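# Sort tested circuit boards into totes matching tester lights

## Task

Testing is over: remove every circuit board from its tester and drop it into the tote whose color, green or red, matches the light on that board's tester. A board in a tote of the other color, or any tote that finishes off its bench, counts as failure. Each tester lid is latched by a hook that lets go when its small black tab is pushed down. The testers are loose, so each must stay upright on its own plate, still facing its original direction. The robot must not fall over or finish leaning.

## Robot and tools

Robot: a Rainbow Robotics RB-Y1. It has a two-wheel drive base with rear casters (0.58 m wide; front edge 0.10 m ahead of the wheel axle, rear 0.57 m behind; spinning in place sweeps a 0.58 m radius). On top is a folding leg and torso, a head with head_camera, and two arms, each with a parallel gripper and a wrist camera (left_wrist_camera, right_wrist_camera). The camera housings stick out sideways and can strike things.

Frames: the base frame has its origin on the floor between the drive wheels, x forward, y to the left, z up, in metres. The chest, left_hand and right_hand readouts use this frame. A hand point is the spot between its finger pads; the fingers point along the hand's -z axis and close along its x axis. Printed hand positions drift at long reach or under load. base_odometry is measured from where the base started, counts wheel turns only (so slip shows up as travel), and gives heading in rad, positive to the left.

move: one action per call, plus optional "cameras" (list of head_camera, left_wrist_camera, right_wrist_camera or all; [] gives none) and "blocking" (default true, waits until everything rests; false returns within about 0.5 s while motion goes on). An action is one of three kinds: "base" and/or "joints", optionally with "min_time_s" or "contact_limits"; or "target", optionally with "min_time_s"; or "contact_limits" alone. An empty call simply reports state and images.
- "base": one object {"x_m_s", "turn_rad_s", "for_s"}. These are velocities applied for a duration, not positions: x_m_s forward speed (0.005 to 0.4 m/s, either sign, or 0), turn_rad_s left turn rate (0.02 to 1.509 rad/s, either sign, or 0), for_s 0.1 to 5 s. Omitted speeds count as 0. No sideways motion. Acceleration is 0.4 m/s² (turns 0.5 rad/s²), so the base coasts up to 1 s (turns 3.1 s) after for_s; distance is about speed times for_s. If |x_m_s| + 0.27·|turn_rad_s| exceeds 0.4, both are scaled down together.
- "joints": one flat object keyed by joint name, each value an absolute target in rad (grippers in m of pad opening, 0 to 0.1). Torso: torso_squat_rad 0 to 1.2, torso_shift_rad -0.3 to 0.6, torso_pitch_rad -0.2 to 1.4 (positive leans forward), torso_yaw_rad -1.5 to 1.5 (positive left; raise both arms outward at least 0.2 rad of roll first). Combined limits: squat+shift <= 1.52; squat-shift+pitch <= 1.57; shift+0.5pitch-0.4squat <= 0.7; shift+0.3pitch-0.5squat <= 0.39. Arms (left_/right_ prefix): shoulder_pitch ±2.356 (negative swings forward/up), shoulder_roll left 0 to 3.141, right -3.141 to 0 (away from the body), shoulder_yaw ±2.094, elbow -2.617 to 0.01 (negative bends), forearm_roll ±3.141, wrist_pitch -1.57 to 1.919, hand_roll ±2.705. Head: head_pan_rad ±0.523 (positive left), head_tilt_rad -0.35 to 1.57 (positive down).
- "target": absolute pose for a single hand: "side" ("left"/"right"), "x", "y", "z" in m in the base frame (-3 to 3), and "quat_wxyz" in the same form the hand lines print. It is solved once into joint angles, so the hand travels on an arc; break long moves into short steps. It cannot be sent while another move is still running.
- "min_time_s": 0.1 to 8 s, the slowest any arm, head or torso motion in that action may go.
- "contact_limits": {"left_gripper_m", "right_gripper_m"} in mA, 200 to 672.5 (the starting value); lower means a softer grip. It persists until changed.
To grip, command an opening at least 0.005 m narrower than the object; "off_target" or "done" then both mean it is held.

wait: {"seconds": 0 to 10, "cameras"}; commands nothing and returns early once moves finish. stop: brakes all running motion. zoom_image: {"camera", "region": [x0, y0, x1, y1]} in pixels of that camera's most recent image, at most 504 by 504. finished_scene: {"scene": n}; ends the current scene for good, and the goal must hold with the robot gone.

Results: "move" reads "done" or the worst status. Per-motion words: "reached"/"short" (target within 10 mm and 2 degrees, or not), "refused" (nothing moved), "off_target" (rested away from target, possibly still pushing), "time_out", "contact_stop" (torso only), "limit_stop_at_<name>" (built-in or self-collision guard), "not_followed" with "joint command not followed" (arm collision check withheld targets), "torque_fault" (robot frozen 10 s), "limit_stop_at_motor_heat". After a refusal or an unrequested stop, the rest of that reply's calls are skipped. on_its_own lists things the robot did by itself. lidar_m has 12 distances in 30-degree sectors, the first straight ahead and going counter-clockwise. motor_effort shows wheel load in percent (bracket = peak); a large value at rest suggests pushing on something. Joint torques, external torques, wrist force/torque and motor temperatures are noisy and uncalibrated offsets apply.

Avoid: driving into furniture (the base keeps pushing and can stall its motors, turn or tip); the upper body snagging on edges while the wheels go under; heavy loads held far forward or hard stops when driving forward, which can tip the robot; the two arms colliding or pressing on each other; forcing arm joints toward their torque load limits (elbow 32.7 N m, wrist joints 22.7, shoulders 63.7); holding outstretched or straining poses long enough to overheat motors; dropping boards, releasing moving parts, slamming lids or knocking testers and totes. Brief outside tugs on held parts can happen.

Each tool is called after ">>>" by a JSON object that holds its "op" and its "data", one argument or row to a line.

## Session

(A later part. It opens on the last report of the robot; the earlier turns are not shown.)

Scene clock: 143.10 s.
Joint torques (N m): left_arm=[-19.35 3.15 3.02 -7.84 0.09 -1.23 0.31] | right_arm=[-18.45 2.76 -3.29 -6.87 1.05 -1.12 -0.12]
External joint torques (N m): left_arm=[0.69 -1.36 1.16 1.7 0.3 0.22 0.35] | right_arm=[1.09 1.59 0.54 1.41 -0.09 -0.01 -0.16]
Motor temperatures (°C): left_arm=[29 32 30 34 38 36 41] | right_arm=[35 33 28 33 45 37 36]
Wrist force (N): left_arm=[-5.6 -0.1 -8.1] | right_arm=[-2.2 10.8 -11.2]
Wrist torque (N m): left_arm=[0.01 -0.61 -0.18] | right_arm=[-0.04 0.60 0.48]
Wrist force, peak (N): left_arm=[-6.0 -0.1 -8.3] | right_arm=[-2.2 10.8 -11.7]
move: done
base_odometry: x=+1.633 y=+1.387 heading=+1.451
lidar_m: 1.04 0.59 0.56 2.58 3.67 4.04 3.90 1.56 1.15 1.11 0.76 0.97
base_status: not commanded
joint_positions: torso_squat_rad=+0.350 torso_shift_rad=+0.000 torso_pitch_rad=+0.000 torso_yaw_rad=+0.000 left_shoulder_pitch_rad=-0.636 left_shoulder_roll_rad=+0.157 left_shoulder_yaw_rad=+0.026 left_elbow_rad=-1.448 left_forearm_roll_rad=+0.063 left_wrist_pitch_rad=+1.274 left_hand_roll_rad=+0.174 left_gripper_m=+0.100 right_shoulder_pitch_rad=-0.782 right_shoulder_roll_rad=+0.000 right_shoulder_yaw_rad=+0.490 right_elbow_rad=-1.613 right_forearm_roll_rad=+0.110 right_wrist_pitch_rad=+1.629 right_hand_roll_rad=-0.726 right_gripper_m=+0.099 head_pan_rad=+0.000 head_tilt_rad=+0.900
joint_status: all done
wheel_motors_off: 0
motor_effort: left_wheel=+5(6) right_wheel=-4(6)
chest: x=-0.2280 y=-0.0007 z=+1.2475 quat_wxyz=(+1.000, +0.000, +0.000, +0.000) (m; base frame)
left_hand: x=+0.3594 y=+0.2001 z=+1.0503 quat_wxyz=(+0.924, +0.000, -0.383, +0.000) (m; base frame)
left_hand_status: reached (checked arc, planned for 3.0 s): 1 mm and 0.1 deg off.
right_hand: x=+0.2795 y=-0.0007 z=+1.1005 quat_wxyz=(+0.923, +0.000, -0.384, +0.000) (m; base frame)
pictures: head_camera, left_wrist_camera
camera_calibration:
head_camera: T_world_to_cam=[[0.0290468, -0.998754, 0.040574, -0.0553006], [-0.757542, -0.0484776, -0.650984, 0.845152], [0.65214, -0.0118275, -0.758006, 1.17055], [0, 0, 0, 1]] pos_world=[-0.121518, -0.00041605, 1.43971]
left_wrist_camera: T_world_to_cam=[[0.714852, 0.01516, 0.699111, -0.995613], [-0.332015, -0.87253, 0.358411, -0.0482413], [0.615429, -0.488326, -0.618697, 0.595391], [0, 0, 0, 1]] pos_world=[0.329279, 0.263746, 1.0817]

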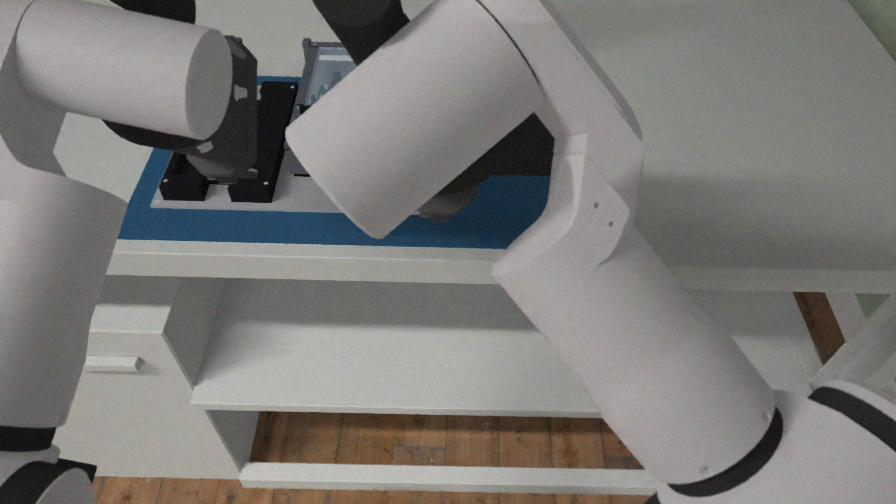

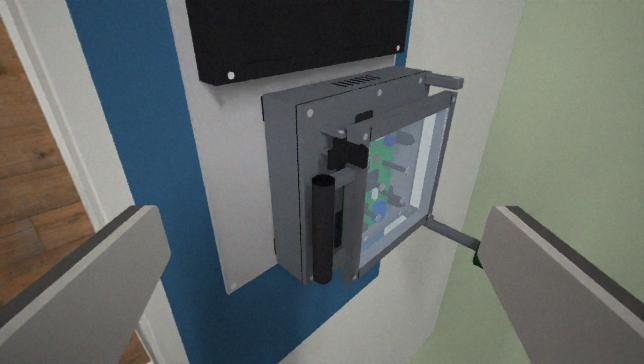

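>>> {"op": "move", "data": {
  "target": {"side":"left","x":0.42,"y":0.2,"z":1.015,"quat_wxyz":[0.924,0,-0.383,0]},
  "min_time_s": 2,
  "cameras": ["left_wrist_camera"]
}}

>>> {"op": "zoom_image", "data": {
  "camera": "left_wrist_camera",
  "region": [200, 20, 480, 260]
}}

>>> {"op": "move", "data": {
  "target": {"side":"right","x":0.24,"y":-0.15,"z":1.12,"quat_wxyz":[0.924,0,-0.383,0]},
  "min_time_s": 2,
  "cameras": ["head_camera"]
}}

>>> {"op": "zoom_image", "data": {
  "camera": "head_camera",
  "region": [270, 30, 470, 190]
}}

Scene clock: 163.87 s.
Joint torques (N m): left_arm=[-22.37 7.21 2.58 -8.2 0.31 -1.53 -0.25] | right_arm=[-18.23 2.89 -3.5 -6.87 1.13 -1.15 -0.17]
External joint torques (N m): left_arm=[0.82 0.81 1.15 1.81 0.47 -0.09 -0.21] | right_arm=[1.31 1.73 0.33 1.41 -0.01 -0.04 -0.21]
Motor temperatures (°C): left_arm=[29 32 30 34 38 36 41] | right_arm=[36 33 28 33 45 37 36]
Wrist force (N): left_arm=[-6.0 -0.2 -7.9] | right_arm=[-2.3 10.6 -11.5]
Wrist torque (N m): left_arm=[0.00 -0.65 -0.18] | right_arm=[-0.03 0.58 0.47]
Wrist force, peak (N): left_arm=[-5.8 0.0 -8.5] | right_arm=[-2.0 11.1 -11.4]
move: done
base_odometry: x=+1.633 y=+1.387 heading=+1.451
lidar_m: 1.04 0.59 0.57 2.58 3.66 4.05 3.91 1.56 1.16 1.11 0.76 0.98
base_status: not commanded
joint_positions: torso_squat_rad=+0.350 torso_shift_rad=+0.000 torso_pitch_rad=+0.000 torso_yaw_rad=+0.000 left_shoulder_pitch_rad=-0.871 left_shoulder_roll_rad=+0.173 left_shoulder_yaw_rad=+0.055 left_elbow_rad=-0.887 left_forearm_roll_rad=+0.082 left_wrist_pitch_rad=+0.943 left_hand_roll_rad=+0.159 left_gripper_m=+0.100 right_shoulder_pitch_rad=-0.782 right_shoulder_roll_rad=+0.000 right_shoulder_yaw_rad=+0.490 right_elbow_rad=-1.613 right_forearm_roll_rad=+0.110 right_wrist_pitch_rad=+1.629 right_hand_roll_rad=-0.726 right_gripper_m=+0.099 head_pan_rad=+0.000 head_tilt_rad=+0.900
joint_status: all done
wheel_motors_off: 0
motor_effort: left_wheel=+6(7) right_wheel=-5(6)
chest: x=-0.2280 y=-0.0007 z=+1.2475 quat_wxyz=(+1.000, +0.000, +0.000, +0.000) (m; base frame)
left_hand: x=+0.4195 y=+0.1998 z=+1.0152 quat_wxyz=(+0.924, +0.000, -0.383, +0.000) (m; base frame)
left_hand_status: reached (checked arc, planned for 2.0 s): 1 mm and 0.1 deg off.
right_hand: x=+0.2795 y=-0.0008 z=+1.1005 quat_wxyz=(+0.923, +0.000, -0.384, +0.000) (m; base frame)
pictures: left_wrist_camera
camera_calibration:
left_wrist_camera: T_world_to_cam=[[0.714674, 0.0152803, 0.699291, -1.01416], [-0.332334, -0.872287, 0.358705, -0.0161939], [0.615464, -0.488755, -0.618323, 0.53619], [0, 0, 0, 1]] pos_world=[0.389403, 0.263437, 1.04654]

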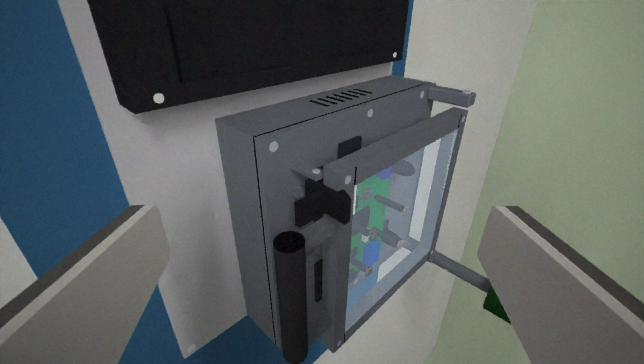

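Scaled by 1.800 from the camera's 644x364 image, which has a finer 920x520 frame.

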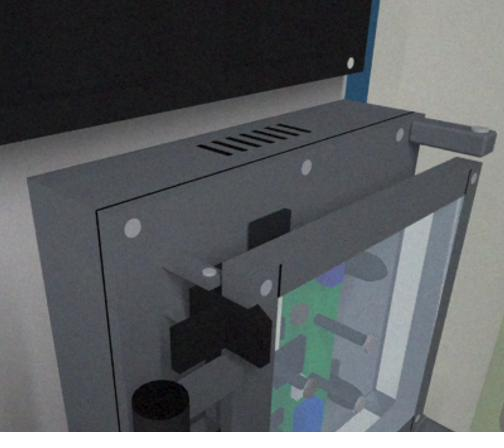

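Scene clock: 166.20 s.
Joint torques (N m): left_arm=[-22.5 6.87 2.49 -8.34 0.17 -1.62 -0.37] | right_arm=[-14.28 -3.64 -5.08 -6.66 0.39 -1.15 0.27]
External joint torques (N m): left_arm=[0.69 0.47 1.06 1.67 0.32 -0.17 -0.33] | right_arm=[2.49 -0.68 -0.98 0.42 -0.45 0.15 0.23]
Motor temperatures (°C): left_arm=[29 32 30 34 38 36 41] | right_arm=[36 33 28 33 45 37 36]
Wrist force (N): left_arm=[-5.7 0.2 -7.8] | right_arm=[-2.2 10.5 -11.1]
Wrist torque (N m): left_arm=[-0.03 -0.61 -0.18] | right_arm=[-0.03 0.60 0.49]
Wrist force, peak (N): left_arm=[-6.0 -0.1 -8.2] | right_arm=[-2.0 11.2 -11.5]
move: done
base_odometry: x=+1.633 y=+1.387 heading=+1.451
lidar_m: 1.04 0.60 0.57 2.58 3.66 4.04 3.91 1.56 1.14 1.11 0.76 0.97
base_status: not commanded
joint_positions: torso_squat_rad=+0.350 torso_shift_rad=+0.000 torso_pitch_rad=+0.000 torso_yaw_rad=+0.000 left_shoulder_pitch_rad=-0.871 left_shoulder_roll_rad=+0.173 left_shoulder_yaw_rad=+0.055 left_elbow_rad=-0.887 left_forearm_roll_rad=+0.082 left_wrist_pitch_rad=+0.943 left_hand_roll_rad=+0.159 left_gripper_m=+0.100 right_shoulder_pitch_rad=-0.513 right_shoulder_roll_rad=-0.274 right_shoulder_yaw_rad=+0.264 right_elbow_rad=-2.113 right_forearm_roll_rad=-0.091 right_wrist_pitch_rad=+1.779 right_hand_roll_rad=-0.500 right_gripper_m=+0.099 head_pan_rad=+0.000 head_tilt_rad=+0.900
joint_status: all done
wheel_motors_off: 0
motor_effort: left_wheel=+4(6) right_wheel=-4(6)
chest: x=-0.2280 y=-0.0007 z=+1.2475 quat_wxyz=(+1.000, +0.000, +0.000, +0.000) (m; base frame)
left_hand: x=+0.4195 y=+0.1998 z=+1.0152 quat_wxyz=(+0.924, +0.000, -0.383, +0.000) (m; base frame)
right_hand: x=+0.2401 y=-0.1497 z=+1.1202 quat_wxyz=(+0.924, +0.000, -0.383, +0.000) (m; base frame)
right_hand_status: reached (checked arc, planned for 2.0 s): 0 mm and 0.0 deg off.
pictures: head_camera
camera_calibration:
head_camera: T_world_to_cam=[[0.0290464, -0.998754, 0.0405739, -0.0553006], [-0.757542, -0.0484772, -0.650984, 0.845152], [0.65214, -0.0118277, -0.758006, 1.17055], [0, 0, 0, 1]] pos_world=[-0.121518, -0.000416133, 1.43971]

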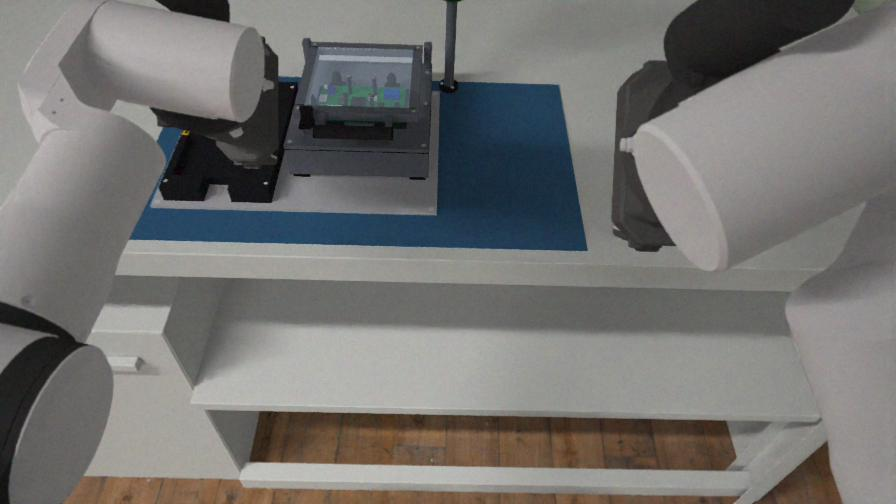

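Scaled by 2.520 from the camera's 896x504 image, which has a finer 1280x720 frame.

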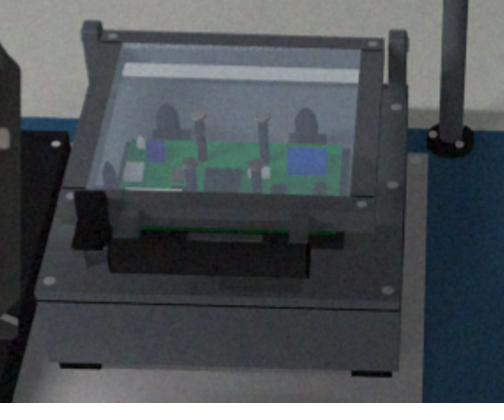

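>>> {"op": "move", "data": {
  "joints": {"left_gripper_m":0},
  "cameras": []
}}

>>> {"op": "move", "data": {
  "target": {"side":"left","x":0.44,"y":0.178,"z":0.995,"quat_wxyz":[0.924,0,-0.383,0]},
  "min_time_s": 2,
  "cameras": ["head_camera","left_wrist_camera"]
}}

>>> {"op": "zoom_image", "data": {
  "camera": "left_wrist_camera",
  "region": [180, 100, 480, 364]
}}

>>> {"op": "zoom_image", "data": {
  "camera": "head_camera",
  "region": [200, 30, 440, 190]
}}

Scene clock: 190.63 s.
Joint torques (N m): left_arm=[-22.24 7.19 2.51 -8.3 0.24 -1.56 -0.31] | right_arm=[-14.2 -3.59 -4.98 -6.58 0.29 -1.13 0.38]
External joint torques (N m): left_arm=[0.95 0.79 1.08 1.71 0.4 -0.11 -0.27] | right_arm=[2.57 -0.64 -0.88 0.49 -0.55 0.17 0.34]
Motor temperatures (°C): left_arm=[30 32 30 34 38 36 41] | right_arm=[36 33 28 33 45 37 36]
Wrist force (N): left_arm=[-5.8 -0.1 -7.8] | right_arm=[-2.5 10.4 -11.1]
Wrist torque (N m): left_arm=[0.00 -0.64 -0.18] | right_arm=[-0.03 0.56 0.49]
Wrist force, peak (N): left_arm=[-6.1 -0.3 -8.0] | right_arm=[-2.3 10.9 -11.4]
move: done
base_odometry: x=+1.633 y=+1.387 heading=+1.451
lidar_m: 1.04 0.59 0.57 2.58 3.67 4.04 3.91 1.56 1.15 1.11 0.76 0.97
base_status: not commanded
joint_positions: torso_squat_rad=+0.350 torso_shift_rad=+0.000 torso_pitch_rad=+0.000 torso_yaw_rad=+0.000 left_shoulder_pitch_rad=-0.871 left_shoulder_roll_rad=+0.173 left_shoulder_yaw_rad=+0.055 left_elbow_rad=-0.887 left_forearm_roll_rad=+0.082 left_wrist_pitch_rad=+0.943 left_hand_roll_rad=+0.159 left_gripper_m=+0.000 right_shoulder_pitch_rad=-0.513 right_shoulder_roll_rad=-0.274 right_shoulder_yaw_rad=+0.264 right_elbow_rad=-2.113 right_forearm_roll_rad=-0.091 right_wrist_pitch_rad=+1.779 right_hand_roll_rad=-0.500 right_gripper_m=+0.099 head_pan_rad=+0.000 head_tilt_rad=+0.900
joint_status: all done
wheel_motors_off: 0
motor_effort: left_wheel=+5(6) right_wheel=-3(6)
chest: x=-0.2280 y=-0.0007 z=+1.2475 quat_wxyz=(+1.000, +0.000, +0.000, +0.000) (m; base frame)
left_hand: x=+0.4195 y=+0.1998 z=+1.0152 quat_wxyz=(+0.924, +0.000, -0.383, +0.000) (m; base frame)
right_hand: x=+0.2401 y=-0.1497 z=+1.1202 quat_wxyz=(+0.924, +0.000, -0.383, +0.000) (m; base frame)
pictures: none
No camera images: "cameras" was empty.

Scene clock: 192.97 s.
Joint torques (N m): left_arm=[-23.67 5.38 -0.66 -7.82 -0.14 -1.61 0.35] | right_arm=[-14.44 -3.95 -5.2 -6.67 0.26 -1.15 0.35]
External joint torques (N m): left_arm=[0.88 -1.76 -1.39 1.89 0.01 -0.17 0.39] | right_arm=[2.33 -0.99 -1.1 0.4 -0.58 0.15 0.31]
Motor temperatures (°C): left_arm=[30 32 30 34 38 36 41] | right_arm=[36 33 28 33 45 37 36]
Wrist force (N): left_arm=[-5.9 0.1 -8.1] | right_arm=[-2.4 10.6 -11.2]
Wrist torque (N m): left_arm=[-0.04 -0.66 -0.17] | right_arm=[-0.03 0.56 0.47]
Wrist force, peak (N): left_arm=[-6.0 -0.1 -8.4] | right_arm=[-2.2 10.7 -11.4]
move: done
base_odometry: x=+1.633 y=+1.387 heading=+1.451
lidar_m: 1.04 0.59 0.56 2.57 3.66 4.04 3.91 1.57 1.15 1.11 0.75 0.98
base_status: not commanded
joint_positions: torso_squat_rad=+0.350 torso_shift_rad=+0.000 torso_pitch_rad=+0.000 torso_yaw_rad=+0.000 left_shoulder_pitch_rad=-1.072 left_shoulder_roll_rad=+0.151 left_shoulder_yaw_rad=+0.051 left_elbow_rad=-0.441 left_forearm_roll_rad=+0.062 left_wrist_pitch_rad=+0.685 left_hand_roll_rad=+0.206 left_gripper_m=+0.000 right_shoulder_pitch_rad=-0.513 right_shoulder_roll_rad=-0.274 right_shoulder_yaw_rad=+0.264 right_elbow_rad=-2.113 right_forearm_roll_rad=-0.091 right_wrist_pitch_rad=+1.779 right_hand_roll_rad=-0.500 right_gripper_m=+0.099 head_pan_rad=+0.000 head_tilt_rad=+0.900
joint_status: all done
wheel_motors_off: 0
motor_effort: left_wheel=+7(7) right_wheel=-4(5)
chest: x=-0.2280 y=-0.0007 z=+1.2475 quat_wxyz=(+1.000, +0.000, +0.000, +0.000) (m; base frame)
left_hand: x=+0.4393 y=+0.1783 z=+0.9954 quat_wxyz=(+0.922, +0.000, -0.386, +0.000) (m; base frame)
left_hand_status: reached (checked arc, planned for 2.0 s): 1 mm and 0.4 deg off.
right_hand: x=+0.2401 y=-0.1497 z=+1.1202 quat_wxyz=(+0.924, +0.000, -0.383, +0.000) (m; base frame)
pictures: head_camera, left_wrist_camera
camera_calibration:
head_camera: T_world_to_cam=[[0.0290465, -0.998754, 0.0405742, -0.0553008], [-0.757542, -0.0484775, -0.650984, 0.845152], [0.65214, -0.0118279, -0.758006, 1.17055], [0, 0, 0, 1]] pos_world=[-0.121518, -0.000415961, 1.43971]
left_wrist_camera: T_world_to_cam=[[0.710445, 0.0159955, 0.703571, -1.01667], [-0.334311, -0.872066, 0.357404, -0.0191496], [0.619277, -0.489128, -0.614207, 0.495599], [0, 0, 0, 1]] pos_world=[0.408971, 0.241973, 1.02654]

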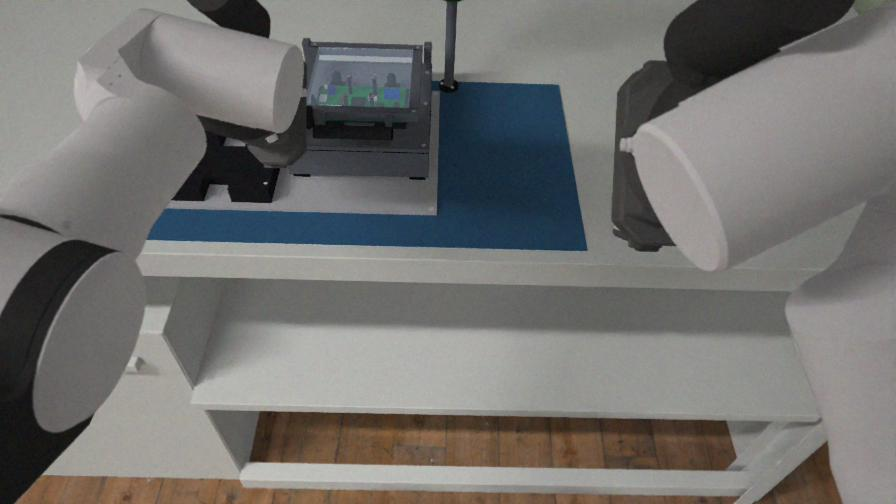

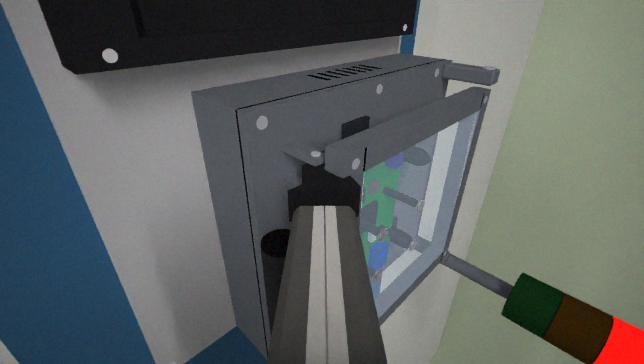

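Scaled by 1.680 from the camera's 644x364 image, which has a finer 920x520 frame.

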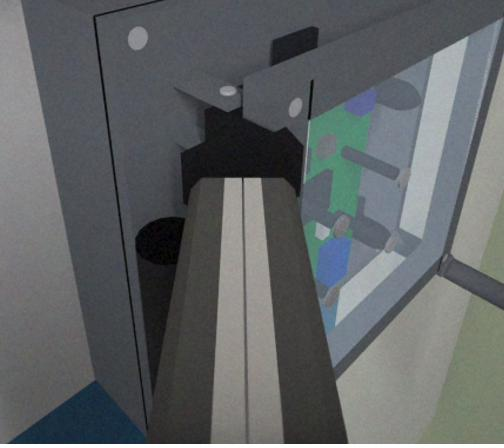

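Scaled by 2.100 from the camera's 896x504 image, which has a finer 1280x720 frame.

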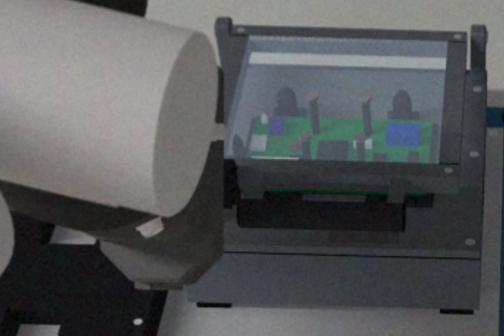

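>>> {"op": "move", "data": {
  "target": {"side":"left","x":0.34,"y":0.178,"z":1.06,"quat_wxyz":[0.924,0,-0.383,0]},
  "min_time_s": 1.5,
  "cameras": []
}}

>>> {"op": "move", "data": {
  "base": {"x_m_s":0.1,"for_s":1},
  "cameras": []
}}

>>> {"op": "move", "data": {
  "target": {"side":"left","x":0.34,"y":0.178,"z":0.995,"quat_wxyz":[0.924,0,-0.383,0]},
  "min_time_s": 1.5,
  "cameras": ["head_camera","left_wrist_camera"]
}}

>>> {"op": "zoom_image", "data": {
  "camera": "left_wrist_camera",
  "region": [180, 100, 480, 364]
}}

Scene clock: 203.43 s.
Joint torques (N m): left_arm=[-18.36 2.75 0.87 -8.8 -0.19 -1.63 0.28] | right_arm=[-14.51 -3.35 -4.78 -6.2 0.4 -1.25 0.34]
External joint torques (N m): left_arm=[0.82 -0.57 -0.97 0.49 0.1 -0.2 0.32] | right_arm=[2.26 -0.39 -0.68 0.87 -0.44 0.06 0.3]
Motor temperatures (°C): left_arm=[30 32 30 34 38 36 41] | right_arm=[36 33 28 33 45 37 36]
Wrist force (N): left_arm=[-6.0 0.0 -8.4] | right_arm=[-2.2 10.4 -11.2]
Wrist torque (N m): left_arm=[0.02 -0.64 -0.21] | right_arm=[-0.05 0.60 0.46]
Wrist force, peak (N): left_arm=[-6.4 0.2 -9.0] | right_arm=[-2.5 10.7 -11.5]
move: done
base_odometry: x=+1.633 y=+1.387 heading=+1.451
lidar_m: 1.04 0.60 0.56 2.59 3.66 4.03 3.90 1.56 1.15 1.10 0.75 0.97
base_status: not commanded
joint_positions: torso_squat_rad=+0.350 torso_shift_rad=+0.000 torso_pitch_rad=+0.000 torso_yaw_rad=+0.000 left_shoulder_pitch_rad=-0.599 left_shoulder_roll_rad=+0.126 left_shoulder_yaw_rad=-0.024 left_elbow_rad=-1.571 left_forearm_roll_rad=+0.022 left_wrist_pitch_rad=+1.359 left_hand_roll_rad=+0.224 left_gripper_m=+0.000 right_shoulder_pitch_rad=-0.513 right_shoulder_roll_rad=-0.275 right_shoulder_yaw_rad=+0.264 right_elbow_rad=-2.113 right_forearm_roll_rad=-0.091 right_wrist_pitch_rad=+1.779 right_hand_roll_rad=-0.500 right_gripper_m=+0.099 head_pan_rad=+0.000 head_tilt_rad=+0.900
joint_status: all done
wheel_motors_off: 0
motor_effort: left_wheel=+5(6) right_wheel=-3(6)
chest: x=-0.2280 y=-0.0007 z=+1.2475 quat_wxyz=(+1.000, +0.000, +0.000, +0.000) (m; base frame)
left_hand: x=+0.3400 y=+0.1782 z=+1.0600 quat_wxyz=(+0.924, +0.000, -0.383, +0.000) (m; base frame)
left_hand_status: reached (checked arc, planned for 1.5 s): 0 mm and 0.0 deg off.
right_hand: x=+0.2401 y=-0.1498 z=+1.1202 quat_wxyz=(+0.924, +0.000, -0.383, +0.000) (m; base frame)
pictures: none
No camera images: "cameras" was empty.

Scene clock: 204.97 s.
Joint torques (N m): left_arm=[-18.23 2.81 1.04 -8.7 -0.04 -1.62 0.3] | right_arm=[-14.5 -3.48 -4.61 -6.14 0.47 -1.16 0.38]
External joint torques (N m): left_arm=[0.95 -0.51 -0.8 0.58 0.25 -0.2 0.34] | right_arm=[2.27 -0.52 -0.51 0.93 -0.36 0.15 0.34]
Motor temperatures (°C): left_arm=[30 32 30 34 38 36 41] | right_arm=[36 33 28 33 45 37 36]
Wrist force (N): left_arm=[-6.0 0.0 -8.1] | right_arm=[-2.4 10.3 -11.2]
Wrist torque (N m): left_arm=[0.01 -0.64 -0.20] | right_arm=[-0.01 0.56 0.48]
Wrist force, peak (N): left_arm=[-5.9 0.2 -8.5] | right_arm=[-2.1 10.6 -11.5]
move: done
base_odometry: x=+1.645 y=+1.486 heading=+1.451
lidar_m: 0.94 0.59 0.50 1.03 3.66 4.15 4.01 1.56 1.15 1.11 0.72 0.98
base_status: done (sent for 1 of 1 s)
joint_positions: torso_squat_rad=+0.350 torso_shift_rad=+0.000 torso_pitch_rad=+0.000 torso_yaw_rad=+0.000 left_shoulder_pitch_rad=-0.599 left_shoulder_roll_rad=+0.126 left_shoulder_yaw_rad=-0.024 left_elbow_rad=-1.571 left_forearm_roll_rad=+0.022 left_wrist_pitch_rad=+1.359 left_hand_roll_rad=+0.224 left_gripper_m=+0.000 right_shoulder_pitch_rad=-0.513 right_shoulder_roll_rad=-0.275 right_shoulder_yaw_rad=+0.264 right_elbow_rad=-2.113 right_forearm_roll_rad=-0.091 right_wrist_pitch_rad=+1.779 right_hand_roll_rad=-0.500 right_gripper_m=+0.099 head_pan_rad=+0.000 head_tilt_rad=+0.900
joint_status: not commanded
wheel_motors_off: 0
motor_effort: left_wheel=+2(27) right_wheel=-6(19)
chest: x=-0.2279 y=-0.0007 z=+1.2475 quat_wxyz=(+1.000, +0.000, +0.000, +0.000) (m; base frame)
left_hand: x=+0.3400 y=+0.1781 z=+1.0600 quat_wxyz=(+0.924, +0.000, -0.383, +0.000) (m; base frame)
right_hand: x=+0.2402 y=-0.1498 z=+1.1202 quat_wxyz=(+0.924, +0.000, -0.383, +0.000) (m; base frame)
pictures: none
No camera images: "cameras" was empty.

Scene clock: 206.80 s.
Joint torques (N m): left_arm=[-16.57 1.03 0.33 -8.04 -0.24 -1.62 0.39] | right_arm=[-14.71 -3.58 -4.76 -6.16 0.4 -1.06 0.39]
External joint torques (N m): left_arm=[2.01 -1.61 -1.31 1.83 0.03 -0.2 0.43] | right_arm=[2.06 -0.62 -0.66 0.91 -0.44 0.24 0.35]
Motor temperatures (°C): left_arm=[30 32 30 34 38 36 41] | right_arm=[36 33 28 33 45 37 36]
Wrist force (N): left_arm=[-5.8 0.0 -8.0] | right_arm=[-2.7 10.7 -11.3]
Wrist torque (N m): left_arm=[0.01 -0.60 -0.18] | right_arm=[-0.05 0.53 0.49]
Wrist force, peak (N): left_arm=[-6.1 -0.1 -8.6] | right_arm=[-2.4 10.8 -11.3]
move: done
base_odometry: x=+1.645 y=+1.486 heading=+1.451
lidar_m: 0.94 0.59 0.50 1.04 3.66 4.15 4.00 1.56 1.15 1.10 0.71 0.97
base_status: not commanded
joint_positions: torso_squat_rad=+0.350 torso_shift_rad=+0.000 torso_pitch_rad=+0.000 torso_yaw_rad=+0.000 left_shoulder_pitch_rad=-0.516 left_shoulder_roll_rad=+0.105 left_shoulder_yaw_rad=-0.054 left_elbow_rad=-1.442 left_forearm_roll_rad=-0.005 left_wrist_pitch_rad=+1.149 left_hand_roll_rad=+0.235 left_gripper_m=+0.000 right_shoulder_pitch_rad=-0.513 right_shoulder_roll_rad=-0.275 right_shoulder_yaw_rad=+0.264 right_elbow_rad=-2.113 right_forearm_roll_rad=-0.091 right_wrist_pitch_rad=+1.779 right_hand_roll_rad=-0.500 right_gripper_m=+0.099 head_pan_rad=+0.000 head_tilt_rad=+0.900
joint_status: all done
wheel_motors_off: 0
motor_effort: left_wheel=+1(3) right_wheel=-6(6)
chest: x=-0.2280 y=-0.0007 z=+1.2475 quat_wxyz=(+1.000, +0.000, +0.000, +0.000) (m; base frame)
left_hand: x=+0.3401 y=+0.1782 z=+0.9953 quat_wxyz=(+0.924, +0.000, -0.383, +0.000) (m; base frame)
left_hand_status: reached (checked arc, planned for 1.5 s): 0 mm and 0.0 deg off.
right_hand: x=+0.2401 y=-0.1498 z=+1.1202 quat_wxyz=(+0.924, +0.000, -0.383, +0.000) (m; base frame)
pictures: head_camera, left_wrist_camera
camera_calibration:
head_camera: T_world_to_cam=[[0.0290606, -0.998753, 0.0405996, -0.0553101], [-0.757576, -0.0485042, -0.650943, 0.845123], [0.6521, -0.0118405, -0.75804, 1.17056], [0, 0, 0, 1]] pos_world=[-0.121472, -0.000389096, 1.43971]
left_wrist_camera: T_world_to_cam=[[0.715006, 0.0154744, 0.698947, -0.942928], [-0.331763, -0.872506, 0.358702, -0.0544313], [0.615386, -0.488359, -0.618712, 0.562626], [0, 0, 0, 1]] pos_world=[0.309909, 0.241863, 1.02669]

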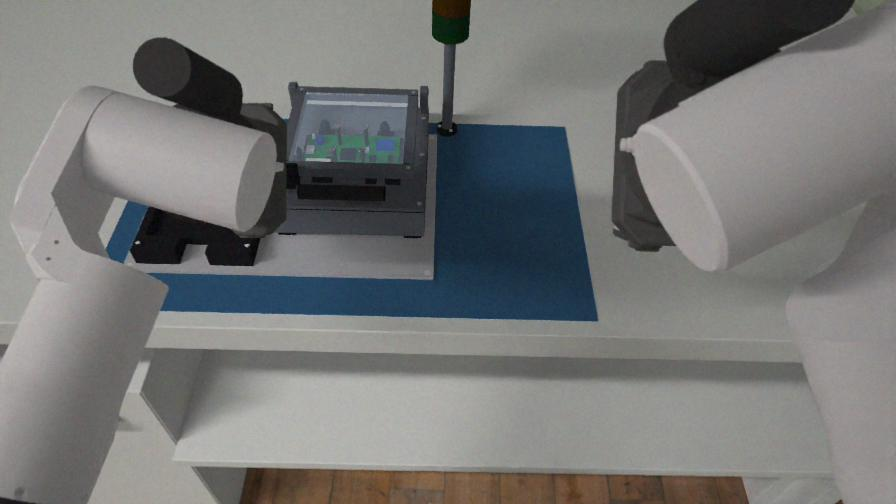

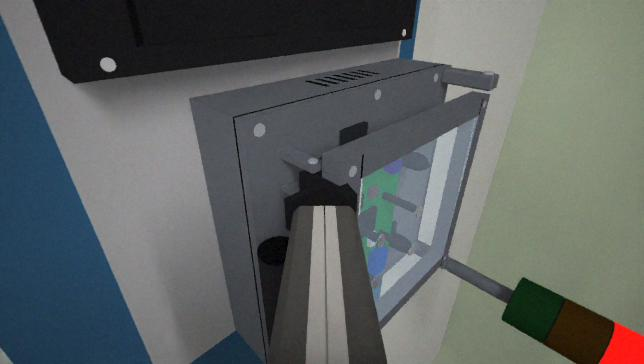

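Scaled by 1.680 from the camera's 644x364 image, which has a finer 920x520 frame.

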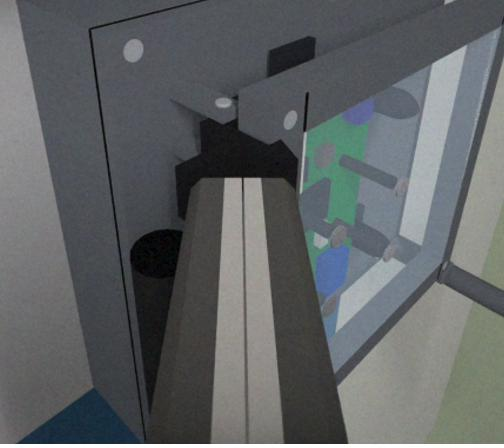

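>>> {"op": "move", "data": {
  "target": {"side":"left","x":0.352,"y":0.172,"z":0.982,"quat_wxyz":[0.924,0,-0.383,0]},
  "min_time_s": 1.5,
  "cameras": ["left_wrist_camera"]
}}

>>> {"op": "zoom_image", "data": {
  "camera": "left_wrist_camera",
  "region": [220, 100, 440, 300]
}}

Scene clock: 226.03 s.
Joint torques (N m): left_arm=[-19.33 0.99 0.26 -8.01 -0.25 -1.56 0.4] | right_arm=[-14.49 -3.41 -4.59 -6.09 0.37 -1.19 0.31]
External joint torques (N m): left_arm=[-0.13 -1.73 -1.31 1.96 0.03 -0.15 0.44] | right_arm=[2.28 -0.45 -0.49 0.98 -0.46 0.11 0.27]
Motor temperatures (°C): left_arm=[30 32 30 34 38 36 41] | right_arm=[36 33 28 33 45 37 36]
Wrist force (N): left_arm=[-5.9 0.2 -8.1] | right_arm=[-2.2 10.6 -11.0]
Wrist torque (N m): left_arm=[-0.01 -0.62 -0.19] | right_arm=[-0.04 0.60 0.48]
Wrist force, peak (N): left_arm=[-6.1 0.0 -8.4] | right_arm=[-2.4 10.8 -11.4]
move: done
base_odometry: x=+1.645 y=+1.486 heading=+1.451
lidar_m: 0.94 0.59 0.50 1.04 3.66 4.15 4.00 1.57 1.15 1.11 0.72 0.98
base_status: not commanded
joint_positions: torso_squat_rad=+0.350 torso_shift_rad=+0.000 torso_pitch_rad=+0.000 torso_yaw_rad=+0.000 left_shoulder_pitch_rad=-0.557 left_shoulder_roll_rad=+0.097 left_shoulder_yaw_rad=-0.056 left_elbow_rad=-1.328 left_forearm_roll_rad=-0.016 left_wrist_pitch_rad=+1.076 left_hand_roll_rad=+0.251 left_gripper_m=+0.000 right_shoulder_pitch_rad=-0.513 right_shoulder_roll_rad=-0.275 right_shoulder_yaw_rad=+0.264 right_elbow_rad=-2.113 right_forearm_roll_rad=-0.091 right_wrist_pitch_rad=+1.779 right_hand_roll_rad=-0.500 right_gripper_m=+0.099 head_pan_rad=+0.000 head_tilt_rad=+0.900
joint_status: all done
wheel_motors_off: 0
motor_effort: left_wheel=+1(3) right_wheel=-5(6)
chest: x=-0.2280 y=-0.0007 z=+1.2475 quat_wxyz=(+1.000, +0.000, +0.000, +0.000) (m; base frame)
left_hand: x=+0.3518 y=+0.1723 z=+0.9822 quat_wxyz=(+0.924, +0.000, -0.383, +0.000) (m; base frame)
left_hand_status: reached (checked arc, planned for 1.5 s): 0 mm and 0.0 deg off.
right_hand: x=+0.2401 y=-0.1498 z=+1.1202 quat_wxyz=(+0.924, +0.000, -0.383, +0.000) (m; base frame)
pictures: left_wrist_camera
camera_calibration:
left_wrist_camera: T_world_to_cam=[[0.715273, 0.0156172, 0.698671, -0.941886], [-0.331488, -0.872541, 0.358869, -0.0512024], [0.615224, -0.48829, -0.618928, 0.544624], [0, 0, 0, 1]] pos_world=[0.321667, 0.235968, 1.01353]

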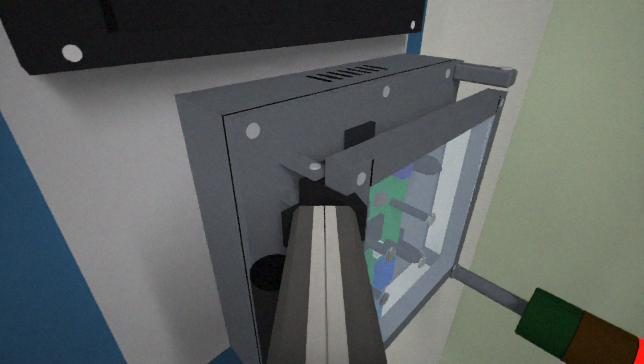

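Scaled by 2.291 from the camera's 644x364 image, which has a finer 920x520 frame.

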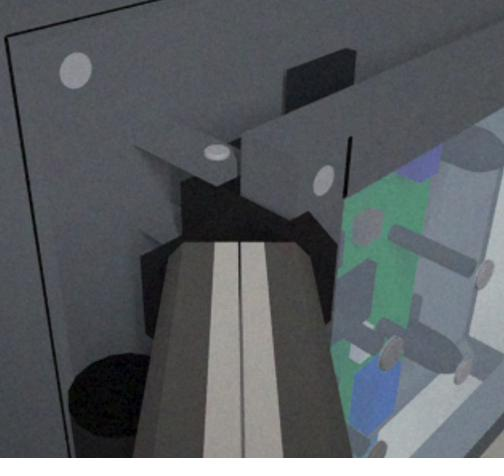

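>>> {"op": "move", "data": {
  "target": {"side":"left","x":0.352,"y":0.172,"z":0.966,"quat_wxyz":[0.924,0,-0.383,0]},
  "min_time_s": 1.5,
  "cameras": ["left_wrist_camera"]
}}

>>> {"op": "zoom_image", "data": {
  "camera": "left_wrist_camera",
  "region": [220, 100, 440, 300]
}}

Scene clock: 232.43 s.
Joint torques (N m): left_arm=[-11.28 -0.14 -0.67 -0.82 0.56 -1.7 0.48] | right_arm=[-14.6 -3.43 -4.9 -6.26 0.57 -1.16 0.36]
External joint torques (N m): left_arm=[7.91 -2.8 -2.19 9.21 0.84 -0.28 0.52] | right_arm=[2.18 -0.47 -0.8 0.81 -0.27 0.14 0.32]
Motor temperatures (°C): left_arm=[30 32 30 34 38 35 41] | right_arm=[36 33 28 33 45 37 36]
Wrist force (N): left_arm=[-4.3 3.3 32.2] | right_arm=[-2.2 10.6 -10.9]
Wrist torque (N m): left_arm=[0.15 -0.55 -0.24] | right_arm=[-0.04 0.58 0.48]
Wrist force, peak (N): left_arm=[-7.7 2.4 34.4] | right_arm=[-2.5 10.8 -11.3]
move: done
base_odometry: x=+1.645 y=+1.486 heading=+1.451
lidar_m: 0.94 0.59 0.50 1.04 3.67 4.15 4.00 1.55 1.15 1.11 0.71 0.97
base_status: not commanded
joint_positions: torso_squat_rad=+0.350 torso_shift_rad=-0.001 torso_pitch_rad=-0.001 torso_yaw_rad=+0.000 left_shoulder_pitch_rad=-0.551 left_shoulder_roll_rad=+0.092 left_shoulder_yaw_rad=-0.061 left_elbow_rad=-1.280 left_forearm_roll_rad=-0.023 left_wrist_pitch_rad=+1.019 left_hand_roll_rad=+0.256 left_gripper_m=+0.000 right_shoulder_pitch_rad=-0.513 right_shoulder_roll_rad=-0.275 right_shoulder_yaw_rad=+0.264 right_elbow_rad=-2.113 right_forearm_roll_rad=-0.091 right_wrist_pitch_rad=+1.779 right_hand_roll_rad=-0.500 right_gripper_m=+0.099 head_pan_rad=+0.000 head_tilt_rad=+0.900
joint_status: all done
wheel_motors_off: 0
motor_effort: left_wheel=+9(11) right_wheel=-5(7)
chest: x=-0.2289 y=-0.0008 z=+1.2474 quat_wxyz=(+1.000, +0.001, -0.001, +0.000) (m; base frame)
left_hand: x=+0.3524 y=+0.1722 z=+0.9688 quat_wxyz=(+0.923, +0.000, -0.385, +0.000) (m; base frame)
left_hand_status: reached (checked arc, planned for 1.5 s): 3 mm and 0.3 deg off.
right_hand: x=+0.2394 y=-0.1497 z=+1.1208 quat_wxyz=(+0.923, +0.000, -0.384, +0.000) (m; base frame)
pictures: left_wrist_camera
camera_calibration:
left_wrist_camera: T_world_to_cam=[[0.711699, 0.0151874, 0.70232, -0.935105], [-0.333688, -0.872465, 0.357011, -0.0438065], [0.618172, -0.48844, -0.615865, 0.531922], [0, 0, 0, 1]] pos_world=[0.322076, 0.235794, 0.999974]

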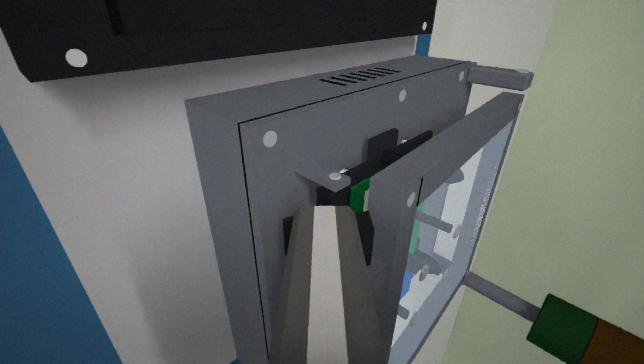

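Scaled by 2.291 from the camera's 644x364 image, which has a finer 920x520 frame.

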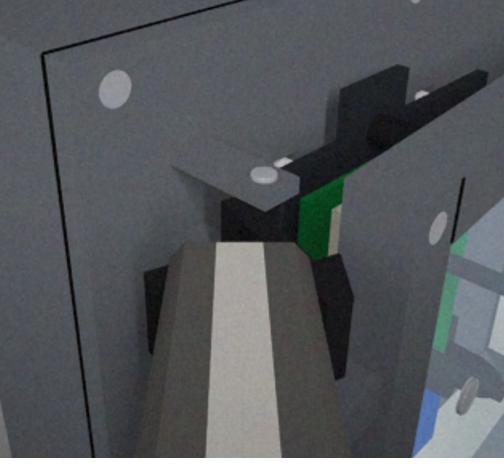

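>>> {"op": "move", "data": {
  "target": {"side":"left","x":0.325,"y":0.19,"z":1.02,"quat_wxyz":[0.924,0,-0.383,0]},
  "min_time_s": 2,
  "cameras": ["head_camera","left_wrist_camera"]
}}

>>> {"op": "zoom_image", "data": {
  "camera": "left_wrist_camera",
  "region": [200, 20, 480, 260]
}}

>>> {"op": "zoom_image", "data": {
  "camera": "head_camera",
  "region": [260, 70, 460, 250]
}}

Scene clock: 238.97 s.
Joint torques (N m): left_arm=[-15.87 4.48 2.77 -9.45 0.12 -1.1 -0.25] | right_arm=[-14.53 -3.08 -4.48 -6.21 0.45 -1.18 0.23]
External joint torques (N m): left_arm=[2.08 1.61 1.02 0.16 0.37 0.33 -0.21] | right_arm=[2.24 -0.12 -0.39 0.86 -0.38 0.12 0.19]
Motor temperatures (°C): left_arm=[30 32 30 34 38 35 41] | right_arm=[36 33 28 33 45 37 36]
Wrist force (N): left_arm=[-5.7 0.0 -8.2] | right_arm=[-2.3 10.2 -11.0]
Wrist torque (N m): left_arm=[0.01 -0.59 -0.19] | right_arm=[0.00 0.61 0.49]
Wrist force, peak (N): left_arm=[-4.3 3.2 32.5] | right_arm=[-2.4 10.9 -11.3]
move: done
base_odometry: x=+1.645 y=+1.486 heading=+1.451
lidar_m: 0.94 0.59 0.50 1.04 3.67 4.14 4.01 1.56 1.15 1.11 0.70 0.97
base_status: not commanded
joint_positions: torso_squat_rad=+0.350 torso_shift_rad=+0.000 torso_pitch_rad=+0.000 torso_yaw_rad=+0.000 left_shoulder_pitch_rad=-0.484 left_shoulder_roll_rad=+0.124 left_shoulder_yaw_rad=-0.035 left_elbow_rad=-1.584 left_forearm_roll_rad=+0.022 left_wrist_pitch_rad=+1.261 left_hand_roll_rad=+0.205 left_gripper_m=+0.000 right_shoulder_pitch_rad=-0.513 right_shoulder_roll_rad=-0.275 right_shoulder_yaw_rad=+0.264 right_elbow_rad=-2.113 right_forearm_roll_rad=-0.091 right_wrist_pitch_rad=+1.779 right_hand_roll_rad=-0.500 right_gripper_m=+0.099 head_pan_rad=+0.000 head_tilt_rad=+0.900
joint_status: all done
wheel_motors_off: 0
motor_effort: left_wheel=+9(10) right_wheel=-4(6)
chest: x=-0.2282 y=-0.0008 z=+1.2475 quat_wxyz=(+1.000, +0.001, +0.000, +0.000) (m; base frame)
left_hand: x=+0.3257 y=+0.1896 z=+1.0194 quat_wxyz=(+0.924, +0.000, -0.382, +0.000) (m; base frame)
left_hand_status: reached (checked arc, planned for 2.0 s): 1 mm and 0.1 deg off.
right_hand: x=+0.2400 y=-0.1498 z=+1.1203 quat_wxyz=(+0.924, +0.000, -0.383, +0.000) (m; base frame)
pictures: head_camera, left_wrist_camera
camera_calibration:
head_camera: T_world_to_cam=[[0.029081, -0.998757, 0.0404885, -0.0552351], [-0.757363, -0.048451, -0.651194, 0.845336], [0.652346, -0.0117271, -0.75783, 1.17047], [0, 0, 0, 1]] pos_world=[-0.121715, -0.000482848, 1.43973]
left_wrist_camera: T_world_to_cam=[[0.716079, 0.0151662, 0.697854, -0.948832], [-0.331902, -0.872115, 0.359523, -0.0588311], [0.614062, -0.489066, -0.61947, 0.593277], [0, 0, 0, 1]] pos_world=[0.295604, 0.253234, 1.05081]

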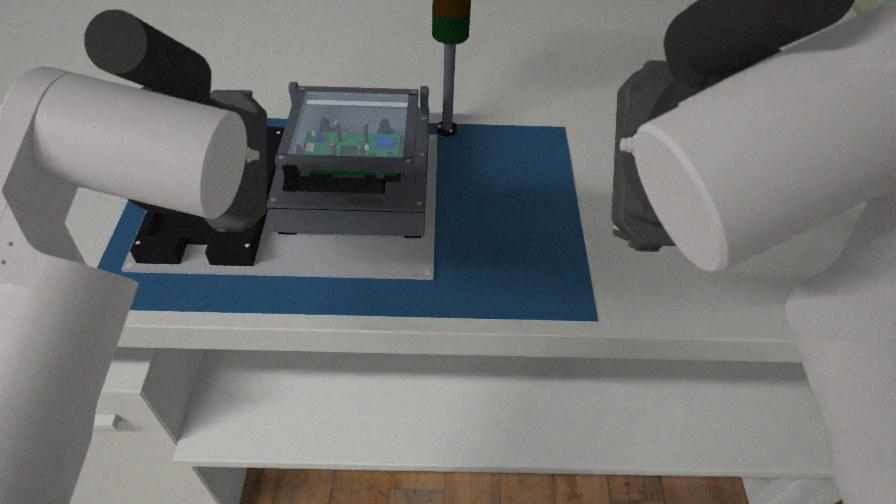

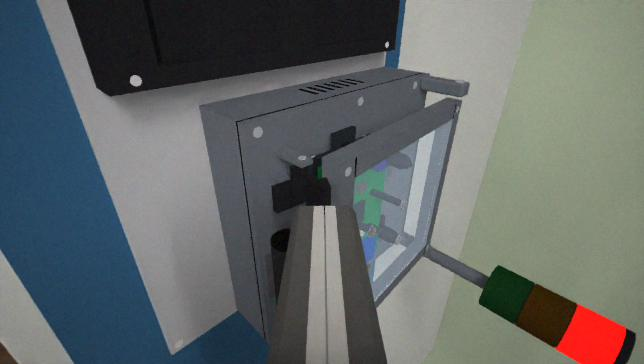

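Scaled by 1.800 from the camera's 644x364 image, which has a finer 920x520 frame.

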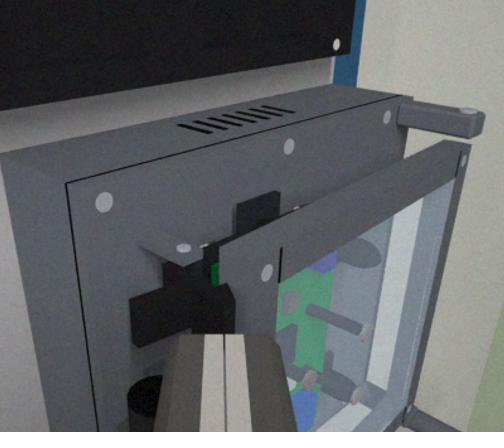

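Scaled by 2.520 from the camera's 896x504 image, which has a finer 1280x720 frame.

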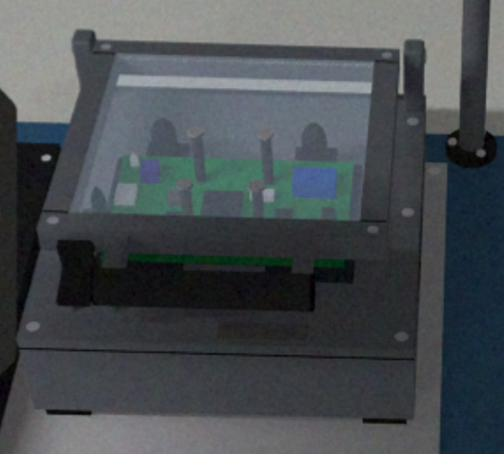

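>>> {"op": "move", "data": {
  "target": {"side":"left","x":0.26,"y":0.15,"z":0.98,"quat_wxyz":[0.766,0,-0.643,0]},
  "min_time_s": 2,
  "cameras": []
}}

>>> {"op": "move", "data": {
  "target": {"side":"left","x":0.27,"y":0.105,"z":0.93,"quat_wxyz":[0.707,0,-0.707,0]},
  "min_time_s": 2,
  "cameras": ["head_camera","left_wrist_camera"]
}}

>>> {"op": "zoom_image", "data": {
  "camera": "left_wrist_camera",
  "region": [160, 60, 480, 324]
}}

>>> {"op": "zoom_image", "data": {
  "camera": "head_camera",
  "region": [200, 60, 480, 320]
}}

Scene clock: 274.93 s.
Joint torques (N m): left_arm=[-8.91 -3.4 -0.91 -10.22 -0.17 -1.26 0.15] | right_arm=[-14.78 -3.27 -4.73 -6.13 0.54 -1.16 0.32]
External joint torques (N m): left_arm=[1.14 -0.82 -0.76 0.34 0.21 -0.04 0.21] | right_arm=[1.99 -0.31 -0.63 0.94 -0.3 0.14 0.28]
Motor temperatures (°C): left_arm=[30 32 30 34 38 35 41] | right_arm=[36 33 28 33 45 37 36]
Wrist force (N): left_arm=[-8.2 0.3 -5.2] | right_arm=[-2.4 10.6 -10.8]
Wrist torque (N m): left_arm=[-0.02 -0.76 -0.18] | right_arm=[-0.07 0.57 0.48]
Wrist force, peak (N): left_arm=[-6.3 -0.3 -8.4] | right_arm=[-2.4 10.8 -11.4]
move: done
base_odometry: x=+1.645 y=+1.486 heading=+1.451
lidar_m: 0.94 0.60 0.50 1.03 3.66 4.15 4.01 1.56 1.15 1.11 0.72 0.98
base_status: not commanded
joint_positions: torso_squat_rad=+0.350 torso_shift_rad=+0.000 torso_pitch_rad=+0.000 torso_yaw_rad=+0.000 left_shoulder_pitch_rad=+0.069 left_shoulder_roll_rad=+0.000 left_shoulder_yaw_rad=-0.260 left_elbow_rad=-1.642 left_forearm_roll_rad=-0.889 left_wrist_pitch_rad=+0.296 left_hand_roll_rad=+0.894 left_gripper_m=+0.000 right_shoulder_pitch_rad=-0.513 right_shoulder_roll_rad=-0.275 right_shoulder_yaw_rad=+0.264 right_elbow_rad=-2.113 right_forearm_roll_rad=-0.091 right_wrist_pitch_rad=+1.779 right_hand_roll_rad=-0.500 right_gripper_m=+0.099 head_pan_rad=+0.000 head_tilt_rad=+0.900
joint_status: all done
wheel_motors_off: 0
motor_effort: left_wheel=+9(10) right_wheel=-4(6)
chest: x=-0.2281 y=-0.0008 z=+1.2475 quat_wxyz=(+1.000, +0.001, +0.000, +0.000) (m; base frame)
left_hand: x=+0.2601 y=+0.1502 z=+0.9803 quat_wxyz=(+0.768, -0.002, -0.641, -0.002) (m; base frame)
left_hand_status: reached (checked arc, planned for 2.0 s): 0 mm and 0.5 deg off.
right_hand: x=+0.2400 y=-0.1498 z=+1.1203 quat_wxyz=(+0.924, +0.000, -0.383, +0.000) (m; base frame)
pictures: none
No camera images: "cameras" was empty.

Scene clock: 277.27 s.
Joint torques (N m): left_arm=[-12.07 -0.93 0.59 -7.22 -0.63 1.48 -0.02] | right_arm=[-14.48 -3.12 -4.66 -6.2 0.52 -1.23 0.32]
External joint torques (N m): left_arm=[0.16 1.47 -0.95 1.61 0.36 0.24 0.03] | right_arm=[2.3 -0.17 -0.56 0.87 -0.31 0.07 0.28]
Motor temperatures (°C): left_arm=[30 32 30 34 38 35 41] | right_arm=[36 33 28 33 45 37 36]
Wrist force (N): left_arm=[-7.8 0.0 -3.8] | right_arm=[-2.4 10.4 -11.1]
Wrist torque (N m): left_arm=[0.03 -0.77 -0.17] | right_arm=[-0.01 0.59 0.48]
Wrist force, peak (N): left_arm=[-8.4 -0.3 -5.3] | right_arm=[-2.4 10.9 -11.2]
move: done
base_odometry: x=+1.645 y=+1.486 heading=+1.451
lidar_m: 0.94 0.59 0.50 1.03 3.66 4.15 4.01 1.56 1.15 1.10 0.72 0.98
base_status: not commanded
joint_positions: torso_squat_rad=+0.350 torso_shift_rad=+0.000 torso_pitch_rad=+0.000 torso_yaw_rad=+0.000 left_shoulder_pitch_rad=-0.196 left_shoulder_roll_rad=+0.075 left_shoulder_yaw_rad=-0.588 left_elbow_rad=-1.046 left_forearm_roll_rad=-1.944 left_wrist_pitch_rad=+0.682 left_hand_roll_rad=+2.250 left_gripper_m=+0.000 right_shoulder_pitch_rad=-0.513 right_shoulder_roll_rad=-0.275 right_shoulder_yaw_rad=+0.264 right_elbow_rad=-2.113 right_forearm_roll_rad=-0.091 right_wrist_pitch_rad=+1.779 right_hand_roll_rad=-0.500 right_gripper_m=+0.099 head_pan_rad=+0.000 head_tilt_rad=+0.900
joint_status: all done
wheel_motors_off: 0
motor_effort: left_wheel=+9(10) right_wheel=-4(5)
chest: x=-0.2281 y=-0.0008 z=+1.2475 quat_wxyz=(+1.000, +0.001, +0.000, +0.000) (m; base frame)
left_hand: x=+0.2700 y=+0.1049 z=+0.9304 quat_wxyz=(+0.708, +0.000, -0.706, +0.000) (m; base frame)
left_hand_status: reached (checked arc, planned for 2.0 s): 0 mm and 0.1 deg off.
right_hand: x=+0.2400 y=-0.1498 z=+1.1203 quat_wxyz=(+0.924, +0.000, -0.383, +0.000) (m; base frame)
pictures: head_camera, left_wrist_camera
camera_calibration:
head_camera: T_world_to_cam=[[0.0290764, -0.998756, 0.0405146, -0.0552525], [-0.757396, -0.048464, -0.651155, 0.845307], [0.652309, -0.0117523, -0.757862, 1.17048], [0, 0, 0, 1]] pos_world=[-0.121674, -0.000460995, 1.43972]
left_wrist_camera: T_world_to_cam=[[0.0145811, 0.0153015, 0.999777, -0.937089], [-0.489031, -0.872026, 0.0204785, 0.238738], [0.872145, -0.48922, -0.00523218, -0.110206], [0, 0, 0, 1]] pos_world=[0.22653, 0.16861, 0.931414]

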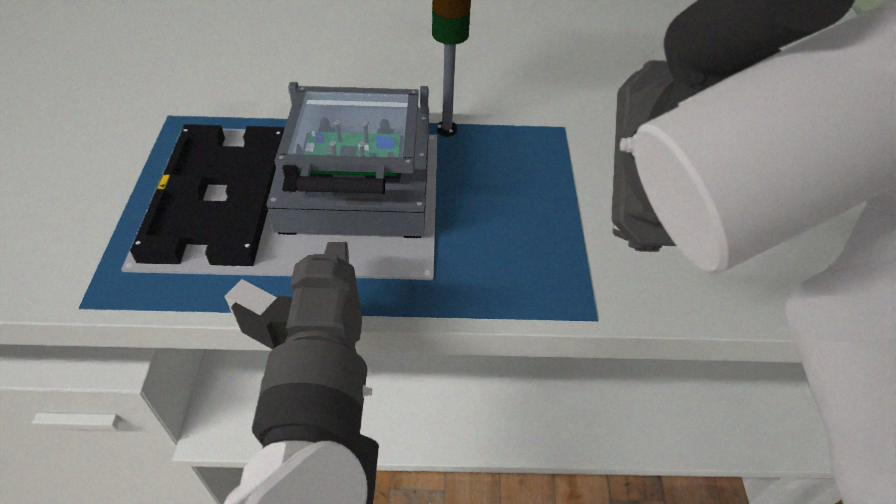

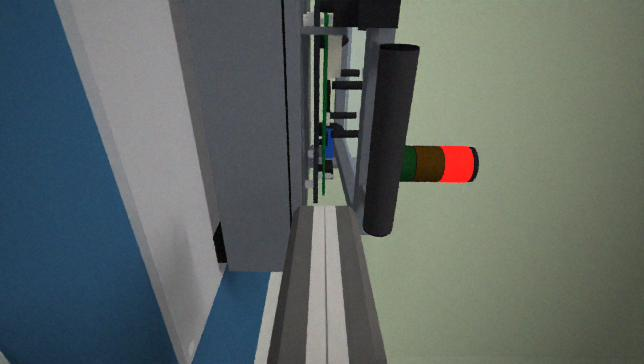

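Scaled by 1.575 from the camera's 644x364 image, which has a finer 920x520 frame.

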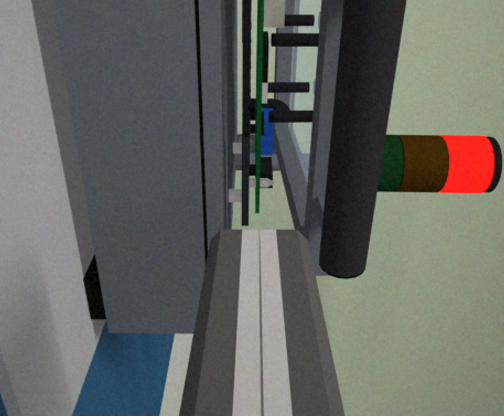

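Scaled by 1.800 from the camera's 896x504 image, which has a finer 1280x720 frame.

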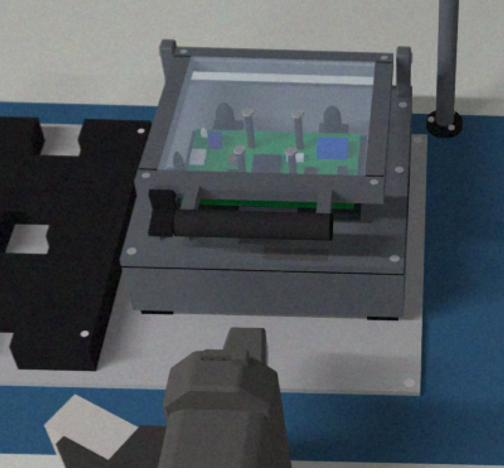

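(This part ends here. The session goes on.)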